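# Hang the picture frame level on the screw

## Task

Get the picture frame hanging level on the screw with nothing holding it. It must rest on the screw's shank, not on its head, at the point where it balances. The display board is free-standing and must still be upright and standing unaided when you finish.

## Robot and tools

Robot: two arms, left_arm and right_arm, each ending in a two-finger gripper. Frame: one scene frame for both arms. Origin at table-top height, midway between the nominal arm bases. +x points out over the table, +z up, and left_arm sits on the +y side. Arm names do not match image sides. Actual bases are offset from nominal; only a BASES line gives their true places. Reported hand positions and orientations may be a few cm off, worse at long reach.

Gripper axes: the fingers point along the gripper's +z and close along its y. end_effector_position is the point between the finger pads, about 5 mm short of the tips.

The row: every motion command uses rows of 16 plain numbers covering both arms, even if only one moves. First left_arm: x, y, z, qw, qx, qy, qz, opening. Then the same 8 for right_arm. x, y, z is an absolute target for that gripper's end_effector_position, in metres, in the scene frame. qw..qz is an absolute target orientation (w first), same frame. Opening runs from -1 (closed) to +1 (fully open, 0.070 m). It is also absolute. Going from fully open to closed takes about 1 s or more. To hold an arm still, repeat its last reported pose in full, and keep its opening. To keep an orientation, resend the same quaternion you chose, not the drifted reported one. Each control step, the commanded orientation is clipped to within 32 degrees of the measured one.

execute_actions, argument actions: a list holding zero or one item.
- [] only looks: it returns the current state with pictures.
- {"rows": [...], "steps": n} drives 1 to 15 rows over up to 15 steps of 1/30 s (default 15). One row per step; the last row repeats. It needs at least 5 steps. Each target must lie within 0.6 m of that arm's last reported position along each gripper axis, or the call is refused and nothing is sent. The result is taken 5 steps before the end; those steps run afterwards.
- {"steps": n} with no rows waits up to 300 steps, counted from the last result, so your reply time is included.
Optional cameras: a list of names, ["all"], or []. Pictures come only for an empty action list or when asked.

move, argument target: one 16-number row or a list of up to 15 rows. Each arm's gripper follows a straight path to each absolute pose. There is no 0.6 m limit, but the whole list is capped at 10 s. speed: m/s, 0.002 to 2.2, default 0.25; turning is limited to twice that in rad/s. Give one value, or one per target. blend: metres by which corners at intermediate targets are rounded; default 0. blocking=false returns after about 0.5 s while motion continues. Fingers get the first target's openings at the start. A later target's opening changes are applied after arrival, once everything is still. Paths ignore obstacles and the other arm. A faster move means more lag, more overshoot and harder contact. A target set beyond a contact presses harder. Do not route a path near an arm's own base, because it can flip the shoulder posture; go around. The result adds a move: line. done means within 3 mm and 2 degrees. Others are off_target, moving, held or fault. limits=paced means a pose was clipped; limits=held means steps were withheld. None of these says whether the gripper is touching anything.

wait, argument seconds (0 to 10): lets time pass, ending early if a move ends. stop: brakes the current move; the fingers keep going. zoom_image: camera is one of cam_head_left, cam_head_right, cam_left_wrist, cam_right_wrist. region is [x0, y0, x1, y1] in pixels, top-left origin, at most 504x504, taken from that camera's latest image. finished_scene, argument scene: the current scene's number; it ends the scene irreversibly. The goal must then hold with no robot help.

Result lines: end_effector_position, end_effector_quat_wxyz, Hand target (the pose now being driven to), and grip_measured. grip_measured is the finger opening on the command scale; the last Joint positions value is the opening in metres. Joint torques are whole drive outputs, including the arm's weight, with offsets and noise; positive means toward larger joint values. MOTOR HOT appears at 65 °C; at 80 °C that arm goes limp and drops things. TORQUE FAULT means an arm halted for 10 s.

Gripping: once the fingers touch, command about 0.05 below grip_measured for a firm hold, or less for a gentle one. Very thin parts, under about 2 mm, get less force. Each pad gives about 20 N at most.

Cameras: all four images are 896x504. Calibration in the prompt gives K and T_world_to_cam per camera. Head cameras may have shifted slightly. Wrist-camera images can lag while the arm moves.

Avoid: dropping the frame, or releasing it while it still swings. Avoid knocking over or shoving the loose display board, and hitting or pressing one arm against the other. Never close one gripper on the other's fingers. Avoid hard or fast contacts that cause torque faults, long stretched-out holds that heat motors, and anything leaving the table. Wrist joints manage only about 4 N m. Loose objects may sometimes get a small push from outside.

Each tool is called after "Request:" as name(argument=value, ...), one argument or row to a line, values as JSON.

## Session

Request:
execute_actions(
  actions=[],
  cameras=["all"],
)

Request:
zoom_image(
  camera="cam_head_left",
  region=[340, 0, 620, 190],
)

Request:
zoom_image(
  camera="cam_head_right",
  region=[340, 0, 620, 190],
)

Scene clock: 0.00 s of 4500.00 s.
left_arm: end_effector_position=(+0.4202, +0.3387, +0.3327) grip_measured=+0.98 end_effector_quat_wxyz=(+0.569, -0.093, +0.773, -0.263) | right_arm: end_effector_position=(+0.0592, +0.1070, +0.2848) grip_measured=+0.98 end_effector_quat_wxyz=(-0.315, +0.854, -0.247, -0.332)
Joint positions: left_arm=[0.682 1.54 -1.063 -1.578 0.957 1.346 0.069] | right_arm=[1.098 1.584 -1.251 0.984 0.989 -1.935 0.069]
Joint torques (N m): no reading
Motor temperatures (°C): left_arm=[30 31 32 31 34 29] | right_arm=[29 30 32 34 37 31]
Hand target: left_arm +0.4202, +0.3387, +0.3327; +0.569, -0.093, +0.773, -0.263 | right_arm +0.0592, +0.1070, +0.2848; -0.315, +0.854, -0.247, -0.332
camera_calibration:
cam_left_wrist: T_world_to_cam=[[-0.138711, -0.855812, 0.498343, 0.185923], [-0.79869, -0.200849, -0.567233, 0.592911], [0.585536, -0.476703, -0.655668, 0.255234], [0, 0, 0, 1]] pos_world=[0.349893, 0.399872, 0.411014]
cam_right_wrist: T_world_to_cam=[[0.659904, 0.664249, 0.35114, -0.209496], [0.748492, -0.621906, -0.230199, 0.0814699], [0.0654668, 0.414735, -0.907584, 0.328533], [0, 0, 0, 1]] pos_world=[0.0557595, 0.0535699, 0.390488]

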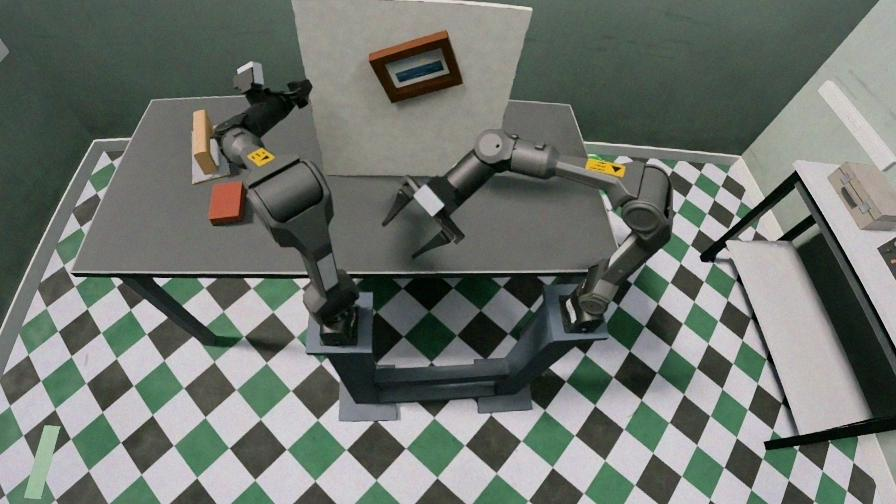

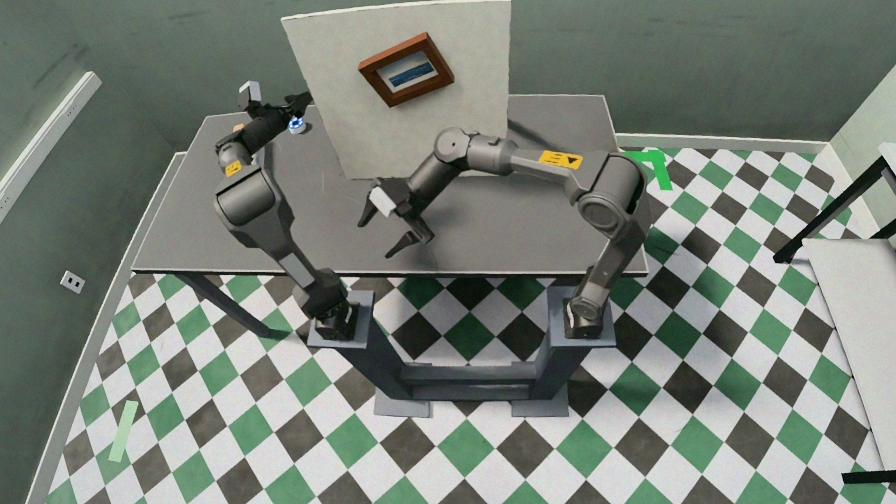

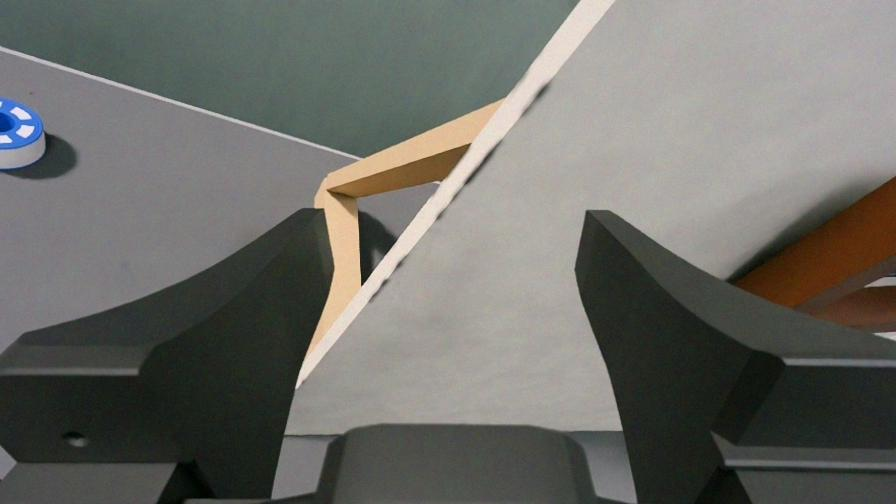

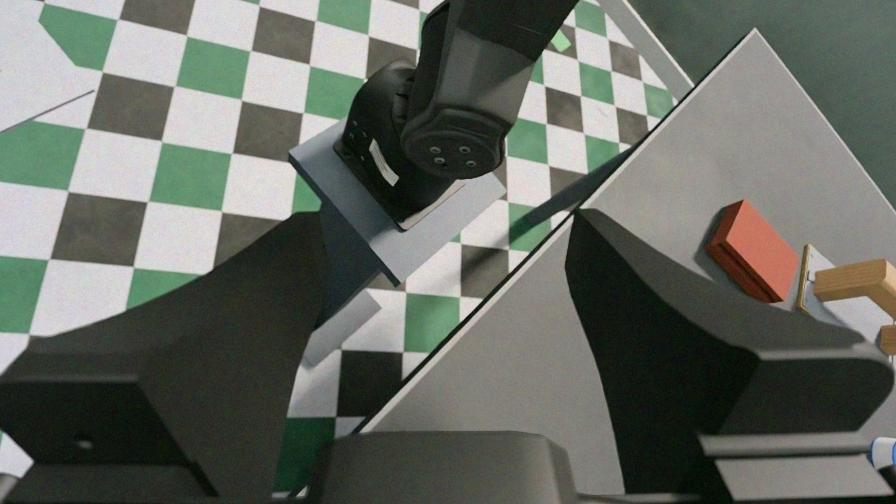

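Scaled by 1.800 from the camera's 896x504 image, which has a finer 1280x720 frame.

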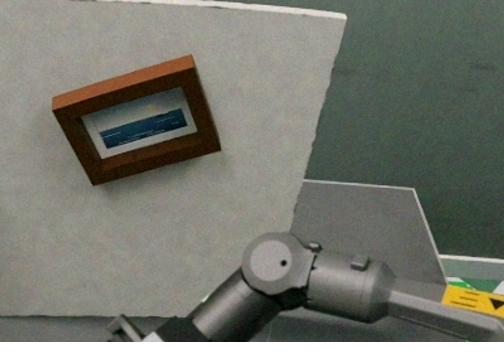

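Scaled by 1.800 from the camera's 896x504 image, which has a finer 1280x720 frame.

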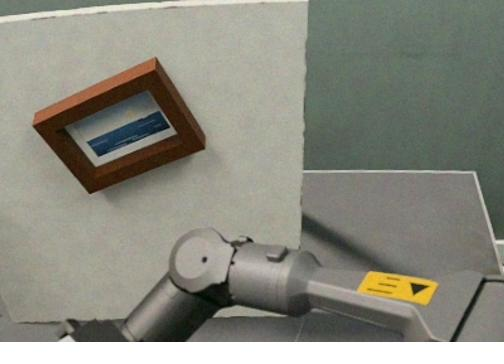

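Request:
move(
  target=[
    [0.34,0.25,0.50,0.60,0.06,0.78,-0.15,1, 0.16,-0.05,0.38,0.45,0.3,0.8,-0.2,1],
    [0.37,0.12,0.53,0.58,0.06,0.80,-0.12,1, 0.28,-0.20,0.42,0.58,-0.1,0.80,0.12,1],
    [0.44,0.05,0.535,0.582,0.034,0.803,-0.122,1, 0.28,-0.20,0.42,0.58,-0.1,0.80,0.12,1],
  ],
  cameras=["all"],
  speed=0.2,
  blend=[0.03,0.02,0],
)

Scene clock: 11.13 s of 4500.00 s.
left_arm: end_effector_position=(+0.3640, +0.1460, +0.5241) grip_measured=+0.98 end_effector_quat_wxyz=(+0.586, +0.060, +0.798, -0.127) | right_arm: end_effector_position=(+0.2562, -0.1704, +0.4118) grip_measured=+0.98 end_effector_quat_wxyz=(+0.568, -0.018, +0.821, +0.055)
Joint positions: left_arm=[-0.184 1.247 -1.639 -0.136 0.769 -0.012 0.069] | right_arm=[1.26 0.969 -1.047 -1.116 1.216 1.314 0.069]
Joint torques (N m): left_arm=[0.4 -3.36 -3.21 -0.28 -1.13 0.01] | right_arm=[0.74 0.09 -4.48 -0.94 0.1 0.25]
Motor temperatures (°C): left_arm=[30 31 32 31 35 29] | right_arm=[29 30 32 34 37 31]
Hand target: left_arm +0.3640, +0.1462, +0.5240; +0.586, +0.060, +0.798, -0.126 | right_arm +0.2561, -0.1699, +0.4119; +0.568, -0.018, +0.821, +0.056
Off the commanded pose: left_arm 0.123 m, 3 deg | right_arm 0.039 m, 12 deg.
joint sent to its limit (right arm) — joint 5 (wrist pitch), upper limit.
Kept back: nothing.
move: off_target (left_arm, right_arm; path cut at 10 s); path passed 1 of 3 targets; limits=paced
camera_calibration:
cam_left_wrist: T_world_to_cam=[[-0.226144, -0.967331, 0.114582, 0.167016], [-0.769859, 0.10542, -0.629448, 0.595323], [0.596805, -0.230558, -0.768548, 0.340903], [0, 0, 0, 1]] pos_world=[0.292631, 0.177399, 0.617588]
cam_right_wrist: T_world_to_cam=[[0.0693243, -0.992267, -0.102957, -0.143859], [-0.851893, -0.00517919, -0.52369, 0.426756], [0.519107, 0.124013, -0.845665, 0.354718], [0, 0, 0, 1]] pos_world=[0.189387, -0.184526, 0.508649]

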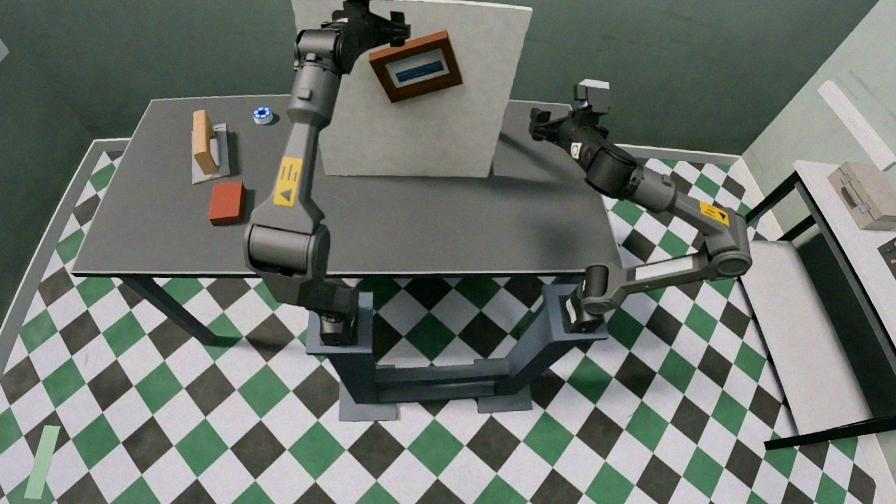

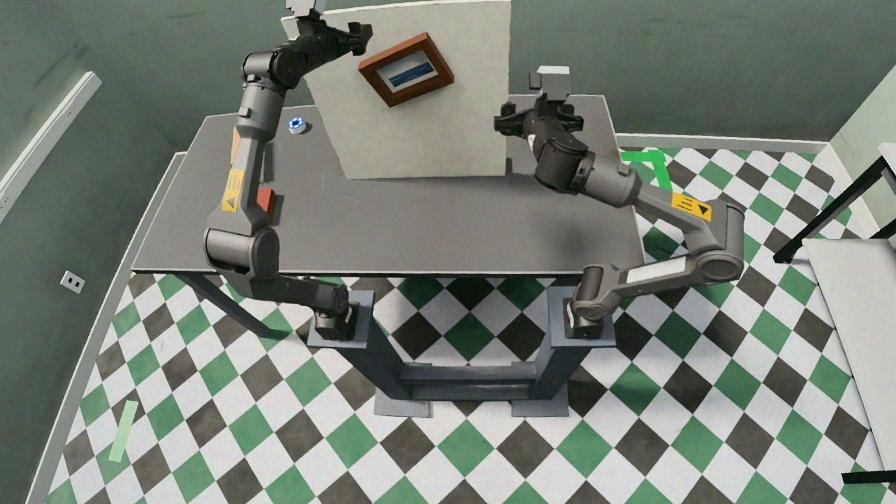

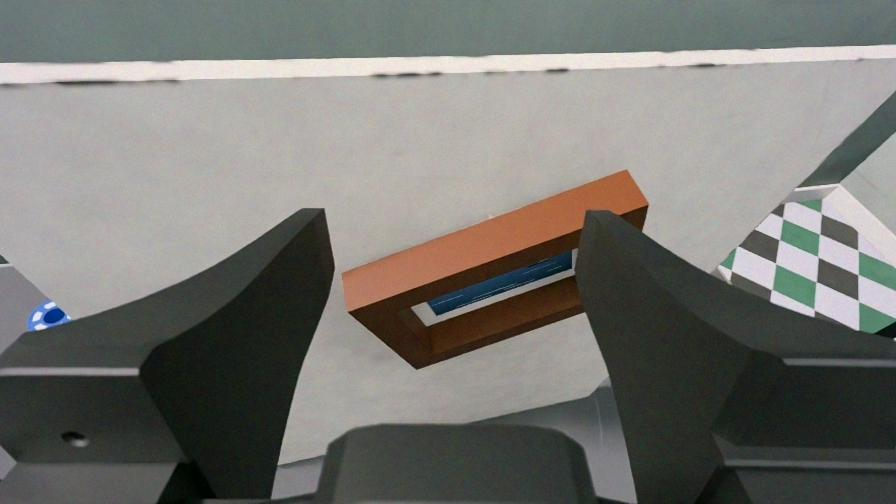

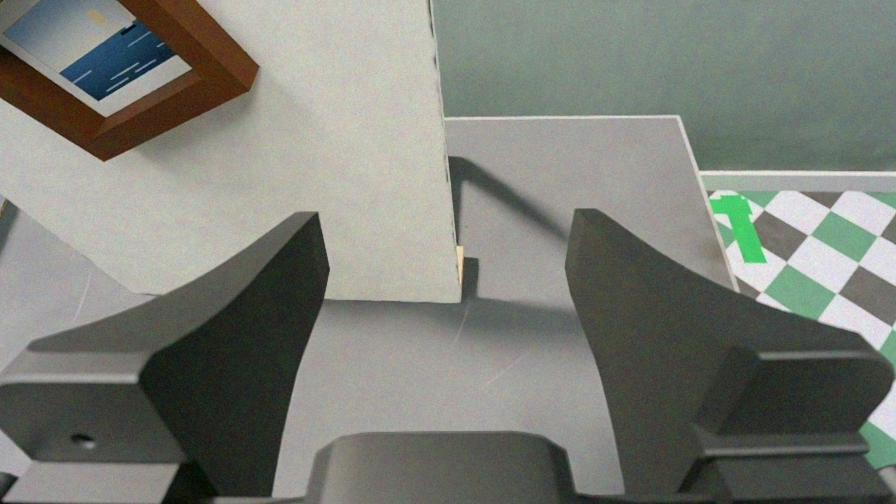

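Request:
move(
  target=[
    [0.44,0.05,0.535,0.582,0.034,0.803,-0.122,1, 0.40,-0.26,0.40,0.539,-0.2802,0.7698,0.1962,1],
  ],
  cameras=["all"],
  speed=0.2,
)

Request:
zoom_image(
  camera="cam_left_wrist",
  region=[340, 220, 620, 420],
)

Scene clock: 14.07 s of 4500.00 s.
left_arm: end_effector_position=(+0.4400, +0.0499, +0.5349) grip_measured=+0.98 end_effector_quat_wxyz=(+0.582, +0.034, +0.803, -0.122) | right_arm: end_effector_position=(+0.4001, -0.2600, +0.3999) grip_measured=+0.98 end_effector_quat_wxyz=(+0.539, -0.280, +0.770, +0.196)
Joint positions: left_arm=[-0.521 1.668 -2.137 0.343 0.894 -0.467 0.069] | right_arm=[-0.351 1.417 -1.318 1.183 1.102 -1.398 0.069]
Joint torques (N m): left_arm=[0.55 -7.44 -2.12 0.1 -1.41 0.04] | right_arm=[0.51 -5.26 -3.82 0.81 -0.26 0.25]
Motor temperatures (°C): left_arm=[30 31 32 31 35 29] | right_arm=[29 30 33 34 37 31]
Hand target: left_arm +0.4400, +0.0500, +0.5350; +0.582, +0.034, +0.803, -0.122 | right_arm +0.4000, -0.2600, +0.4000; +0.539, -0.280, +0.770, +0.196
Off the commanded pose: left_arm 0.000 m, 0 deg | right_arm 0.000 m, 0 deg.
Kept back: nothing.
move: done
camera_calibration:
cam_left_wrist: T_world_to_cam=[[-0.178684, -0.974024, 0.139102, 0.0563158], [-0.785214, 0.0559759, -0.61669, 0.673148], [0.592884, -0.219418, -0.774819, 0.286255], [0, 0, 0, 1]] pos_world=[0.368912, 0.0799821, 0.629086]
cam_right_wrist: T_world_to_cam=[[0.625541, -0.779492, -0.033024, -0.439106], [-0.669933, -0.514964, -0.534792, 0.34172], [0.399859, 0.356658, -0.844338, 0.388721], [0, 0, 0, 1]] pos_world=[0.348175, -0.304947, 0.49646]

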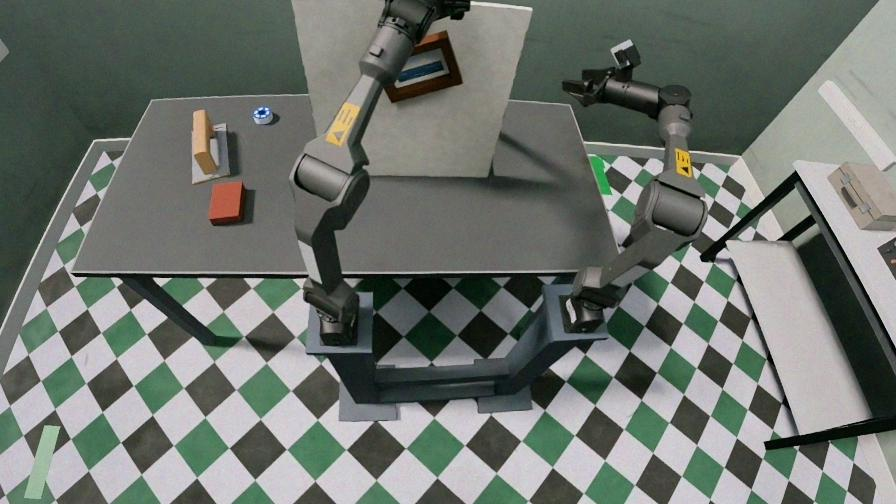

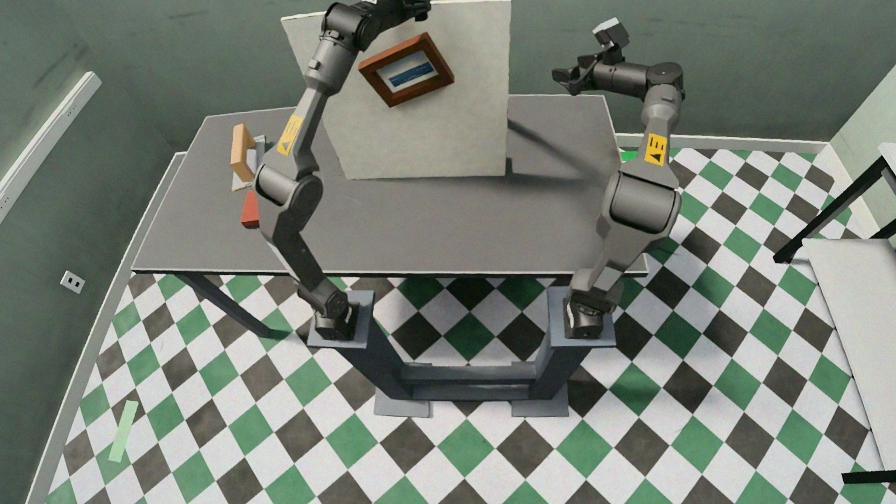

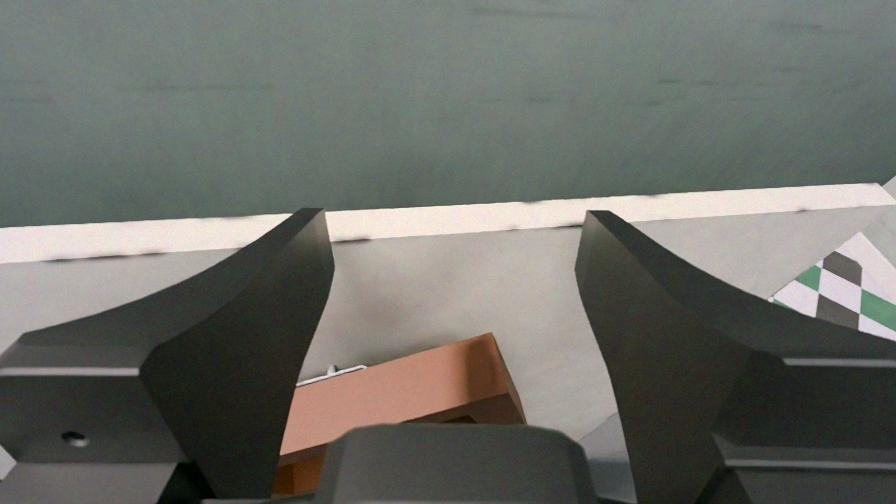

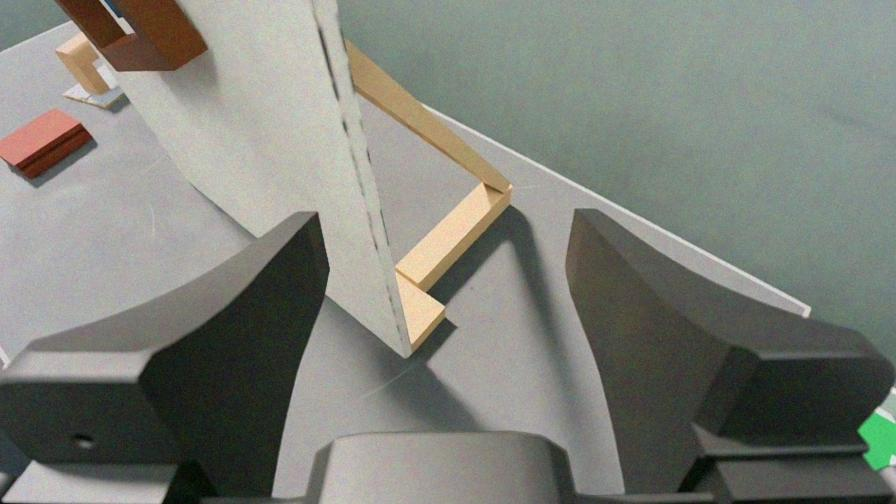

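Scaled by 1.800 from the camera's 896x504 image, which has a finer 1280x720 frame.

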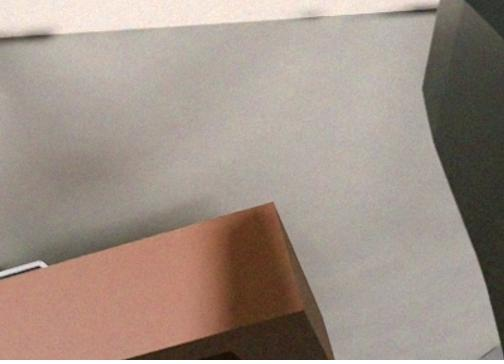

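Request:
move(
  target=[
    [0.44,0.10,0.535,0.582,0.034,0.803,-0.122,1, 0.40,-0.26,0.40,0.539,-0.2802,0.7698,0.1962,1],
  ],
  cameras=["cam_left_wrist"],
  speed=0.15,
)

Request:
zoom_image(
  camera="cam_left_wrist",
  region=[340, 300, 620, 460],
)

Scene clock: 15.03 s of 4500.00 s.
left_arm: end_effector_position=(+0.4398, +0.1004, +0.5353) grip_measured=+0.98 end_effector_quat_wxyz=(+0.582, +0.034, +0.803, -0.122) | right_arm: end_effector_position=(+0.4001, -0.2600, +0.3999) grip_measured=+0.98 end_effector_quat_wxyz=(+0.539, -0.280, +0.770, +0.196)
Joint positions: left_arm=[-0.343 1.579 -2.025 0.129 0.836 -0.281 0.069] | right_arm=[-0.351 1.417 -1.318 1.183 1.102 -1.398 0.069]
Joint torques (N m): left_arm=[-0.81 -6.12 -2.36 0.19 -1.44 -0.16] | right_arm=[0.68 -5.43 -3.63 1.01 -0.27 0.23]
Motor temperatures (°C): left_arm=[30 31 32 31 35 29] | right_arm=[29 30 33 34 37 31]
Hand target: left_arm +0.4400, +0.1000, +0.5350; +0.582, +0.034, +0.803, -0.122 | right_arm +0.4000, -0.2600, +0.4000; +0.539, -0.280, +0.770, +0.196
Off the commanded pose: left_arm 0.001 m, 0 deg | right_arm 0.000 m, 0 deg.
Kept back: nothing.
move: done
camera_calibration:
cam_left_wrist: T_world_to_cam=[[-0.178358, -0.974075, 0.139164, 0.105256], [-0.784763, 0.0555004, -0.617306, 0.670555], [0.593578, -0.219312, -0.774317, 0.29716], [0, 0, 0, 1]] pos_world=[0.368613, 0.130482, 0.629386]
Images, in order (width x height): cam_left_wrist 896x504.

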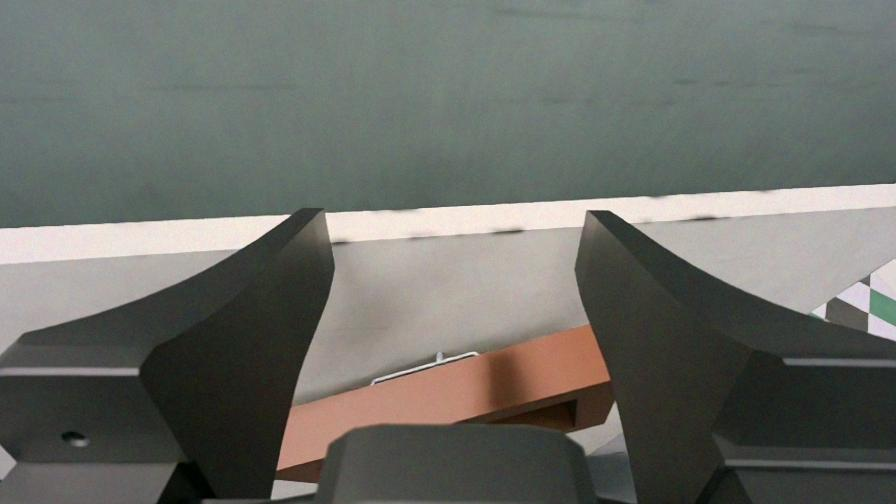

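Scaled by 1.800 from the camera's 896x504 image, which has a finer 1280x720 frame.

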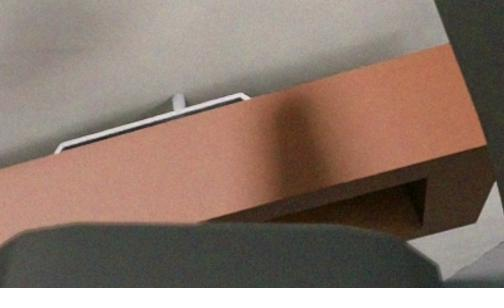

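Request:
move(
  target=[
    [0.35,0.17,0.53,0.60,0.06,0.78,-0.12,1, 0.40,-0.26,0.40,0.539,-0.2802,0.7698,0.1962,-1],
    [0.27,0.215,0.40,0.7545,0.1116,0.633,-0.133,1, 0.40,-0.20,0.38,0.539,-0.2802,0.7698,0.1962,0.3],
  ],
  cameras=["all"],
  speed=0.2,
  blend=[0.03,0],
)

Scene clock: 19.97 s of 4500.00 s.
left_arm: end_effector_position=(+0.2698, +0.2151, +0.3997) grip_measured=+0.98 end_effector_quat_wxyz=(+0.726, +0.122, +0.663, -0.133) | right_arm: end_effector_position=(+0.4000, -0.1999, +0.3798) grip_measured=+0.30 end_effector_quat_wxyz=(+0.539, -0.280, +0.770, +0.196)
Joint positions: left_arm=[0.769 0.806 -0.542 -1.751 1.154 1.807 0.069] | right_arm=[-0.106 1.36 -1.185 1.18 0.846 -1.371 0.046]
Joint torques (N m): left_arm=[0.49 -1.23 -3.52 -0.92 0.37 -0.04] | right_arm=[-0.45 -4.8 -4.79 0.65 -0.05 -0.12]
Motor temperatures (°C): left_arm=[30 31 32 31 35 29] | right_arm=[29 30 33 34 37 31]
Hand target: left_arm +0.2697, +0.2151, +0.4002; +0.727, +0.123, +0.663, -0.133 | right_arm +0.4000, -0.2000, +0.3800; +0.539, -0.280, +0.770, +0.196
Off the commanded pose: left_arm 0.000 m, 5 deg | right_arm 0.000 m, 0 deg.
joint sent to its limit (left arm) — joint 4 (forearm roll), lower limit.
Kept back: nothing.
move: off_target (left_arm); blend cut to 0 m at target 1
camera_calibration:
cam_left_wrist: T_world_to_cam=[[-0.333091, -0.942841, -0.0100329, 0.300228], [-0.452398, 0.169143, -0.875629, 0.436288], [0.827277, -0.287125, -0.48288, 0.153306], [0, 0, 0, 1]] pos_world=[0.170553, 0.25329, 0.459067]
cam_right_wrist: T_world_to_cam=[[0.625234, -0.779718, -0.0334814, -0.392587], [-0.670223, -0.514464, -0.53491, 0.362187], [0.399854, 0.356884, -0.844245, 0.350452], [0, 0, 0, 1]] pos_world=[0.348075, -0.244846, 0.47646]

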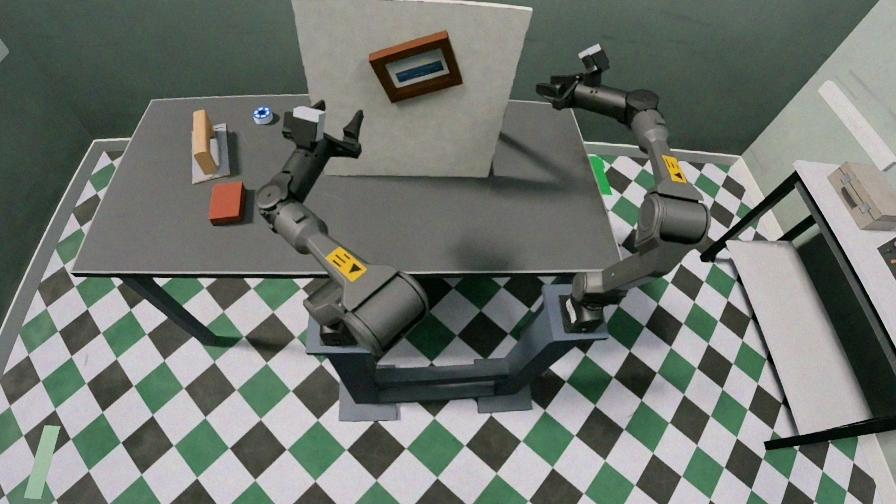

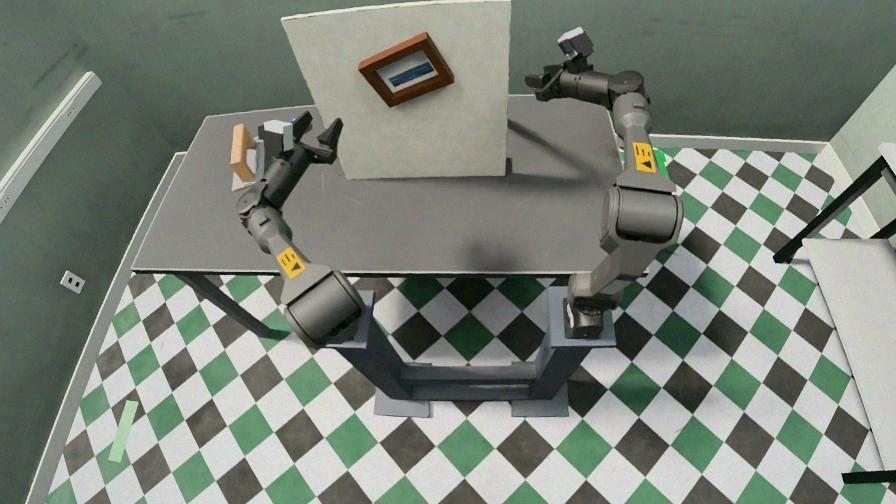

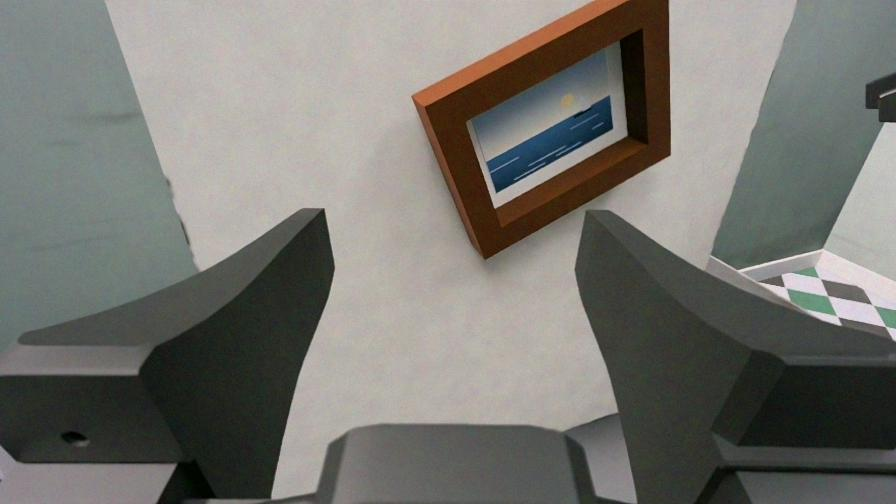

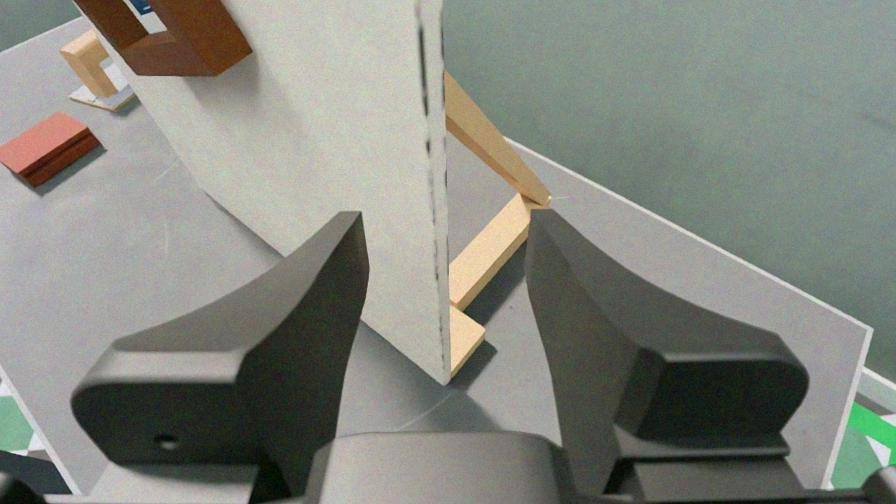

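Request:
move(
  target=[
    [0.35,0.25,0.45,0.65,0.08,0.74,-0.09,1, 0.40,-0.20,0.38,0.539,-0.2802,0.7698,0.1962,0.3],
    [0.27,0.215,0.43,0.7545,0.1116,0.633,-0.133,1, 0.40,-0.20,0.38,0.539,-0.2802,0.7698,0.1962,0.3],
  ],
  cameras=["cam_left_wrist","cam_head_left"],
  speed=0.2,
)

Scene clock: 22.13 s of 4500.00 s.
left_arm: end_effector_position=(+0.2693, +0.2148, +0.4306) grip_measured=+0.98 end_effector_quat_wxyz=(+0.739, +0.116, +0.650, -0.130) | right_arm: end_effector_position=(+0.4000, -0.1999, +0.3798) grip_measured=+0.30 end_effector_quat_wxyz=(+0.539, -0.280, +0.770, +0.196)
Joint positions: left_arm=[0.745 0.79 -0.627 -1.752 1.108 1.723 0.069] | right_arm=[-0.106 1.36 -1.185 1.18 0.846 -1.371 0.045]
Joint torques (N m): left_arm=[-0.76 -0.15 -2.98 -0.72 -0.08 -0.02] | right_arm=[-0.49 -4.44 -4.76 0.67 -0.07 -0.1]
Motor temperatures (°C): left_arm=[30 31 32 31 35 29] | right_arm=[29 30 33 34 37 31]
Hand target: left_arm +0.2698, +0.2150, +0.4302; +0.739, +0.116, +0.651, -0.131 | right_arm +0.4000, -0.2000, +0.3800; +0.539, -0.280, +0.770, +0.196
Off the commanded pose: left_arm 0.001 m, 3 deg | right_arm 0.000 m, 0 deg.
joint sent to its limit (left arm) — joint 4 (forearm roll), lower limit.
Kept back: nothing.
move: off_target (left_arm)
camera_calibration:
cam_left_wrist: T_world_to_cam=[[-0.320888, -0.94706, -0.0103972, 0.297851], [-0.423178, 0.153187, -0.893003, 0.466233], [0.84732, -0.282154, -0.44993, 0.147876], [0, 0, 0, 1]] pos_world=[0.167578, 0.252386, 0.485979]
Images, in order (width x height): cam_head_left 896x504, cam_left_wrist 896x504.

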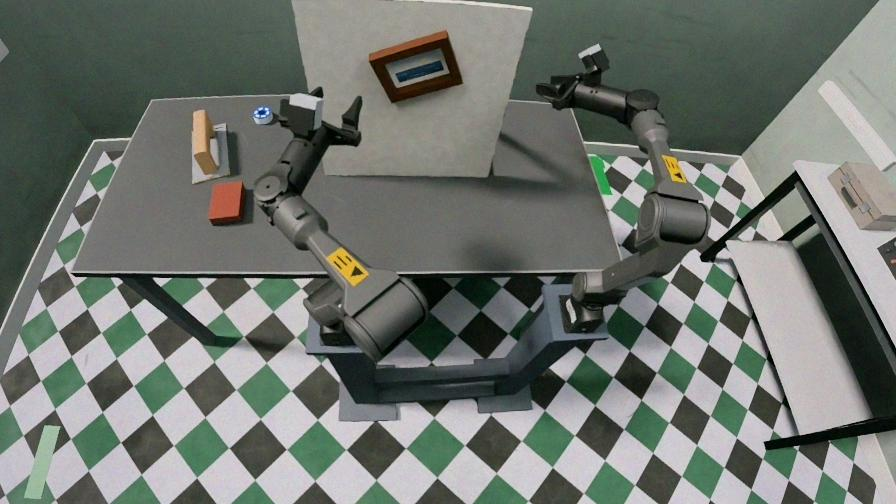

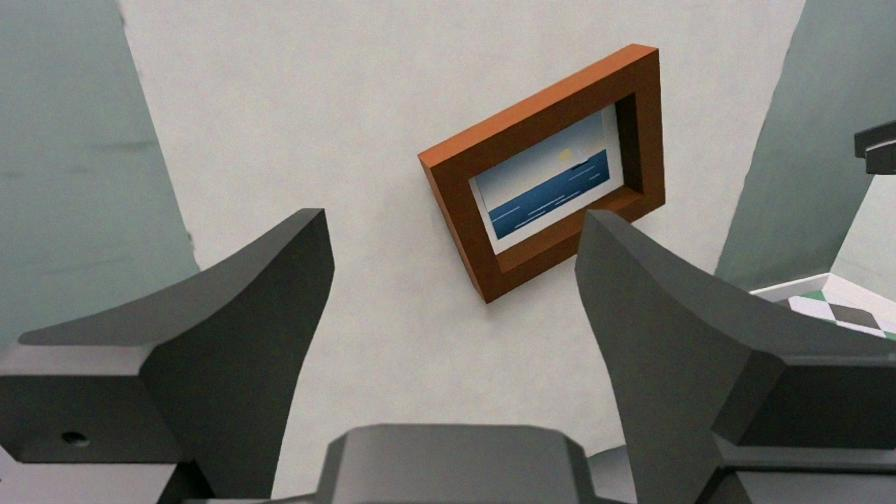

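Request:
move(
  target=[
    [0.2698,0.2150,0.4302,0.739,0.116,0.651,-0.131,1, 0.37,-0.10,0.41,0.56,-0.15,0.80,0.0,0.3],
    [0.2698,0.2150,0.4302,0.739,0.116,0.651,-0.131,1, 0.365,0.003,0.436,0.564,-0.1045,0.8055,-0.1493,0.3],
  ],
  cameras=["all"],
  speed=0.2,
)

Scene clock: 26.20 s of 4500.00 s.
left_arm: end_effector_position=(+0.2697, +0.2151, +0.4303) grip_measured=+0.98 end_effector_quat_wxyz=(+0.739, +0.116, +0.651, -0.131) | right_arm: end_effector_position=(+0.3654, +0.0028, +0.4359) grip_measured=+0.30 end_effector_quat_wxyz=(+0.590, -0.137, +0.789, -0.106)
Joint positions: left_arm=[0.745 0.792 -0.627 -1.752 1.107 1.723 0.069] | right_arm=[1.167 1.771 -1.828 -1.205 1.216 0.949 0.045]
Joint torques (N m): left_arm=[-0.82 -0.27 -3.53 -0.71 -0.06 0.07] | right_arm=[-0.36 -8.08 -3.86 -1.01 -0.22 -0.09]
Motor temperatures (°C): left_arm=[30 31 32 31 35 29] | right_arm=[29 30 33 34 37 31]
Hand target: left_arm +0.2698, +0.2150, +0.4302; +0.739, +0.116, +0.651, -0.131 | right_arm +0.3652, +0.0028, +0.4358; +0.590, -0.137, +0.789, -0.106
Off the commanded pose: left_arm 0.000 m, 0 deg | right_arm 0.000 m, 7 deg.
joint sent to its limit (left arm) — joint 4 (forearm roll), lower limit.
joint sent to its limit (right arm) — joint 5 (wrist pitch), upper limit.
Kept back: nothing.
move: off_target (right_arm)
camera_calibration:
cam_left_wrist: T_world_to_cam=[[-0.320888, -0.947078, -0.00865353, 0.297544], [-0.424549, 0.152001, -0.892555, 0.466427], [0.846634, -0.282736, -0.450856, 0.148143], [0, 0, 0, 1]] pos_world=[0.168077, 0.252785, 0.485678]
cam_right_wrist: T_world_to_cam=[[0.0703452, -0.952452, 0.296458, -0.151567], [-0.800156, -0.231341, -0.553381, 0.52791], [0.595652, -0.198285, -0.778384, 0.240575], [0, 0, 0, 1]] pos_world=[0.289774, 0.0254693, 0.524328]

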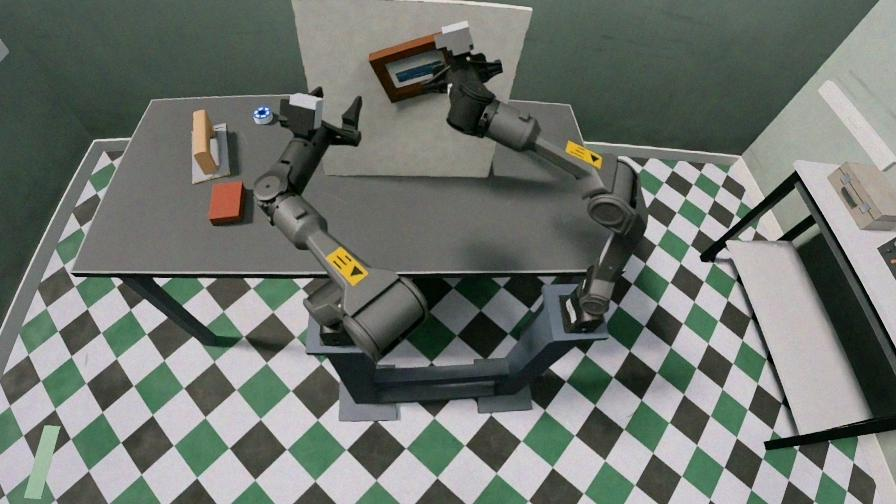

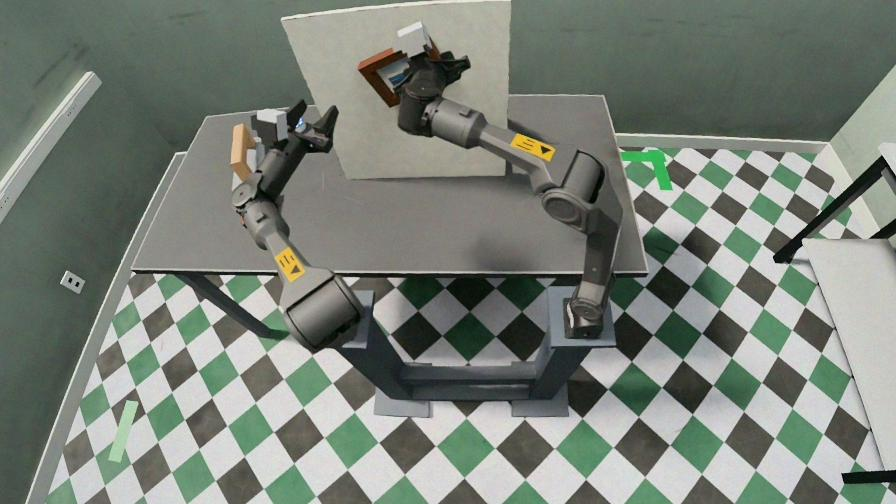

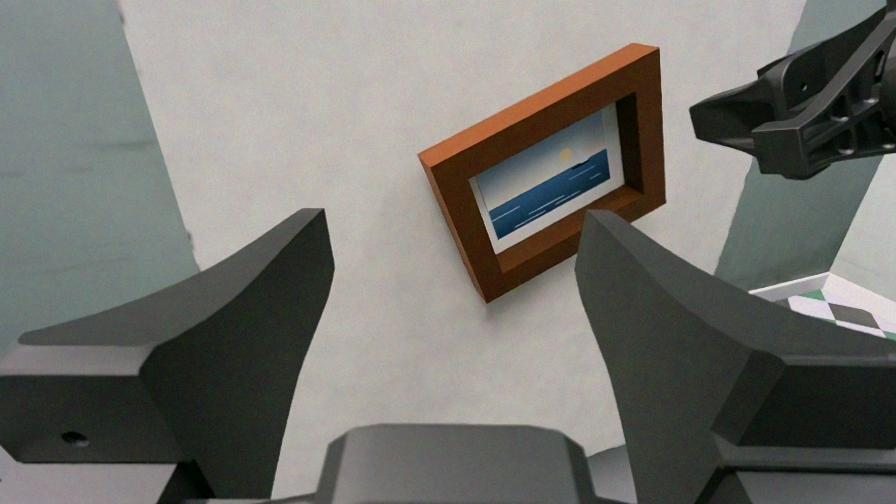

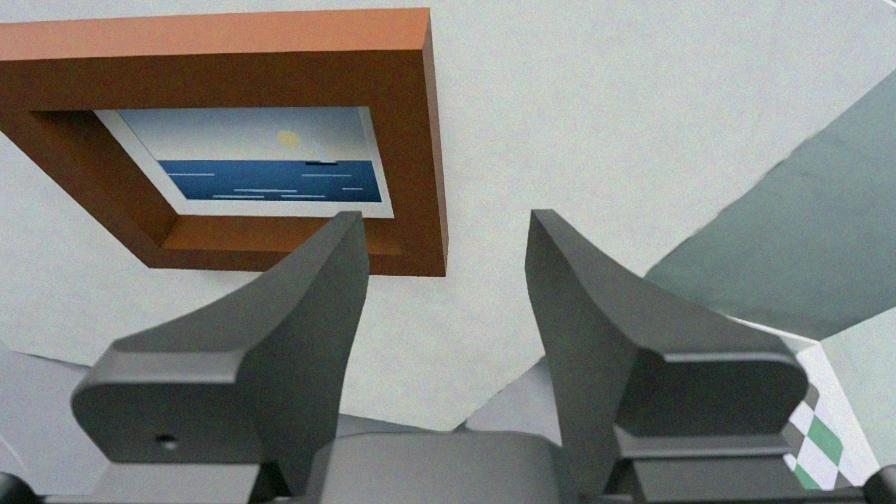

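Request:
move(
  target=[
    [0.2698,0.2150,0.4302,0.739,0.116,0.651,-0.131,1, 0.403,0.011,0.42,0.564,-0.1045,0.8055,-0.1493,0.3],
  ],
  cameras=["cam_left_wrist","cam_right_wrist"],
  speed=0.1,
)

Scene clock: 27.63 s of 4500.00 s.
left_arm: end_effector_position=(+0.2697, +0.2151, +0.4303) grip_measured=+0.98 end_effector_quat_wxyz=(+0.739, +0.116, +0.651, -0.131) | right_arm: end_effector_position=(+0.4036, +0.0109, +0.4193) grip_measured=+0.30 end_effector_quat_wxyz=(+0.578, -0.121, +0.796, -0.129)
Joint positions: left_arm=[0.745 0.792 -0.627 -1.752 1.107 1.723 0.069] | right_arm=[1.094 1.915 -1.986 -1.18 1.216 0.906 0.045]
Joint torques (N m): left_arm=[-0.74 -0.66 -3.49 -0.76 -0.06 0] | right_arm=[0.79 -9.22 -3.76 -1.09 0.02 0.08]
Motor temperatures (°C): left_arm=[30 31 32 31 35 29] | right_arm=[29 30 33 34 37 31]
Hand target: left_arm +0.2698, +0.2150, +0.4302; +0.739, +0.116, +0.651, -0.131 | right_arm +0.4032, +0.0108, +0.4198; +0.579, -0.121, +0.796, -0.128
Off the commanded pose: left_arm 0.000 m, 0 deg | right_arm 0.001 m, 4 deg.
joint sent to its limit (left arm) — joint 4 (forearm roll), lower limit.
joint sent to its limit (right arm) — joint 5 (wrist pitch), upper limit.
Kept back: nothing.
move: off_target (right_arm)
camera_calibration:
cam_left_wrist: T_world_to_cam=[[-0.320888, -0.947078, -0.00865353, 0.297544], [-0.424549, 0.152001, -0.892555, 0.466427], [0.846634, -0.282736, -0.450856, 0.148143], [0, 0, 0, 1]] pos_world=[0.168077, 0.252785, 0.485678]
cam_right_wrist: T_world_to_cam=[[0.0217075, -0.949464, 0.313124, -0.129091], [-0.821731, -0.195341, -0.535351, 0.552024], [0.569463, -0.245682, -0.784444, 0.220129], [0, 0, 0, 1]] pos_world=[0.331062, 0.0393475, 0.508627]
Images, in order (width x height): cam_left_wrist 896x504, cam_right_wrist 896x504.

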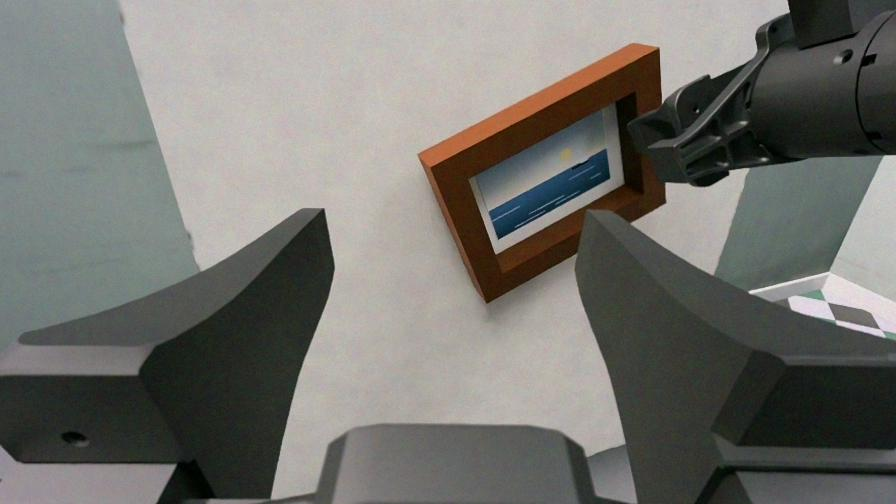

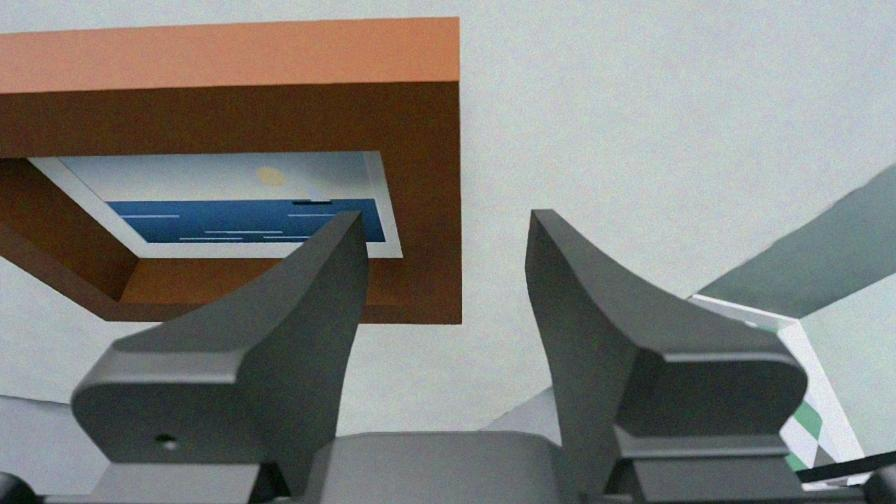

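Request:
move(
  target=[
    [0.2698,0.2150,0.4302,0.739,0.116,0.651,-0.131,1, 0.420,0.020,0.412,0.564,-0.1045,0.8055,-0.1493,0.3],
  ],
  cameras=["cam_left_wrist","cam_right_wrist"],
  speed=0.06,
)

Request:
zoom_image(
  camera="cam_left_wrist",
  region=[560, 20, 760, 220],
)

Scene clock: 28.73 s of 4500.00 s.
left_arm: end_effector_position=(+0.2697, +0.2151, +0.4303) grip_measured=+0.98 end_effector_quat_wxyz=(+0.739, +0.116, +0.651, -0.131) | right_arm: end_effector_position=(+0.4202, +0.0201, +0.4116) grip_measured=+0.30 end_effector_quat_wxyz=(+0.576, -0.117, +0.798, -0.134)
Joint positions: left_arm=[0.745 0.792 -0.627 -1.752 1.107 1.723 0.069] | right_arm=[1.071 1.997 -2.086 -1.168 1.216 0.879 0.045]
Joint torques (N m): left_arm=[-0.83 -0.75 -3.54 -0.75 -0.06 0] | right_arm=[0.13 -9.55 -3.8 -1.05 0.1 0.05]
Motor temperatures (°C): left_arm=[30 31 32 31 35 29] | right_arm=[29 30 33 34 37 31]
Hand target: left_arm +0.2698, +0.2150, +0.4302; +0.739, +0.116, +0.651, -0.131 | right_arm +0.4201, +0.0198, +0.4118; +0.576, -0.117, +0.798, -0.134
Off the commanded pose: left_arm 0.000 m, 0 deg | right_arm 0.000 m, 3 deg.
joint sent to its limit (left arm) — joint 4 (forearm roll), lower limit.
joint sent to its limit (right arm) — joint 5 (wrist pitch), upper limit.
Kept back: nothing.
move: off_target (right_arm)
camera_calibration:
cam_left_wrist: T_world_to_cam=[[-0.320888, -0.947078, -0.00865353, 0.297544], [-0.424549, 0.152001, -0.892555, 0.466427], [0.846634, -0.282736, -0.450856, 0.148143], [0, 0, 0, 1]] pos_world=[0.168077, 0.252785, 0.485678]
cam_right_wrist: T_world_to_cam=[[0.0106389, -0.94855, 0.316448, -0.114996], [-0.826095, -0.186654, -0.531721, 0.563465], [0.56343, -0.25576, -0.785579, 0.210076], [0, 0, 0, 1]] pos_world=[0.348337, 0.0498225, 0.501027]
Images, in order (width x height): cam_left_wrist 896x504, cam_right_wrist 896x504.

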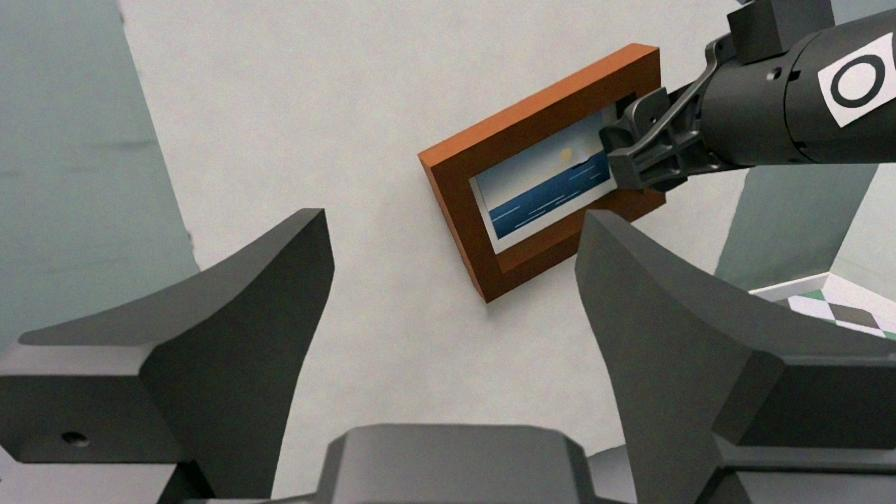

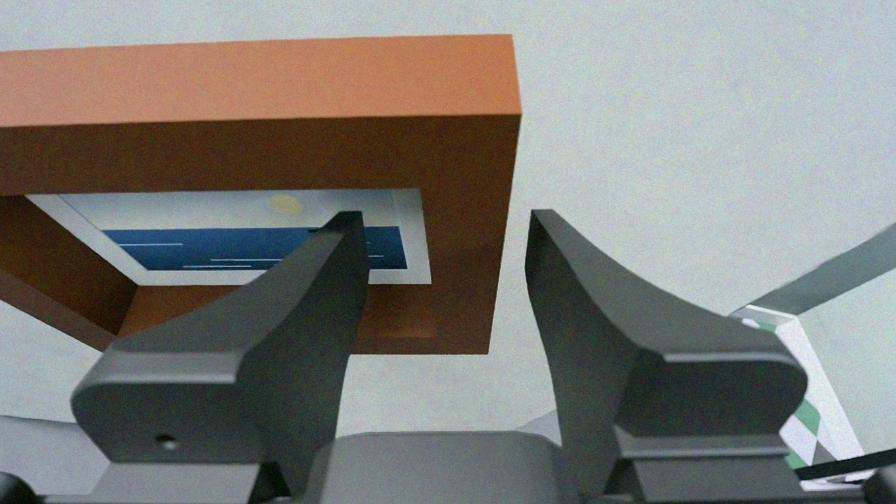

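Scaled by 2.520 from the camera's 896x504 image, which has a finer 1280x720 frame.

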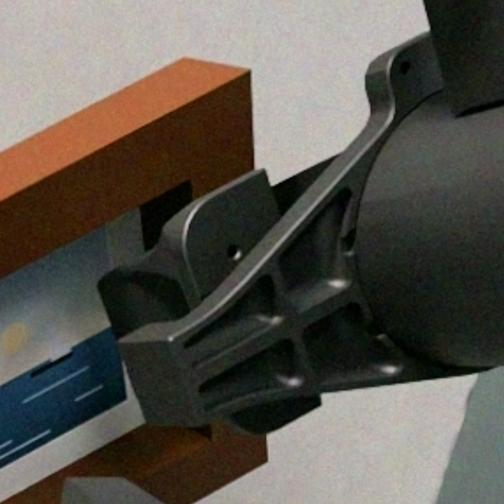

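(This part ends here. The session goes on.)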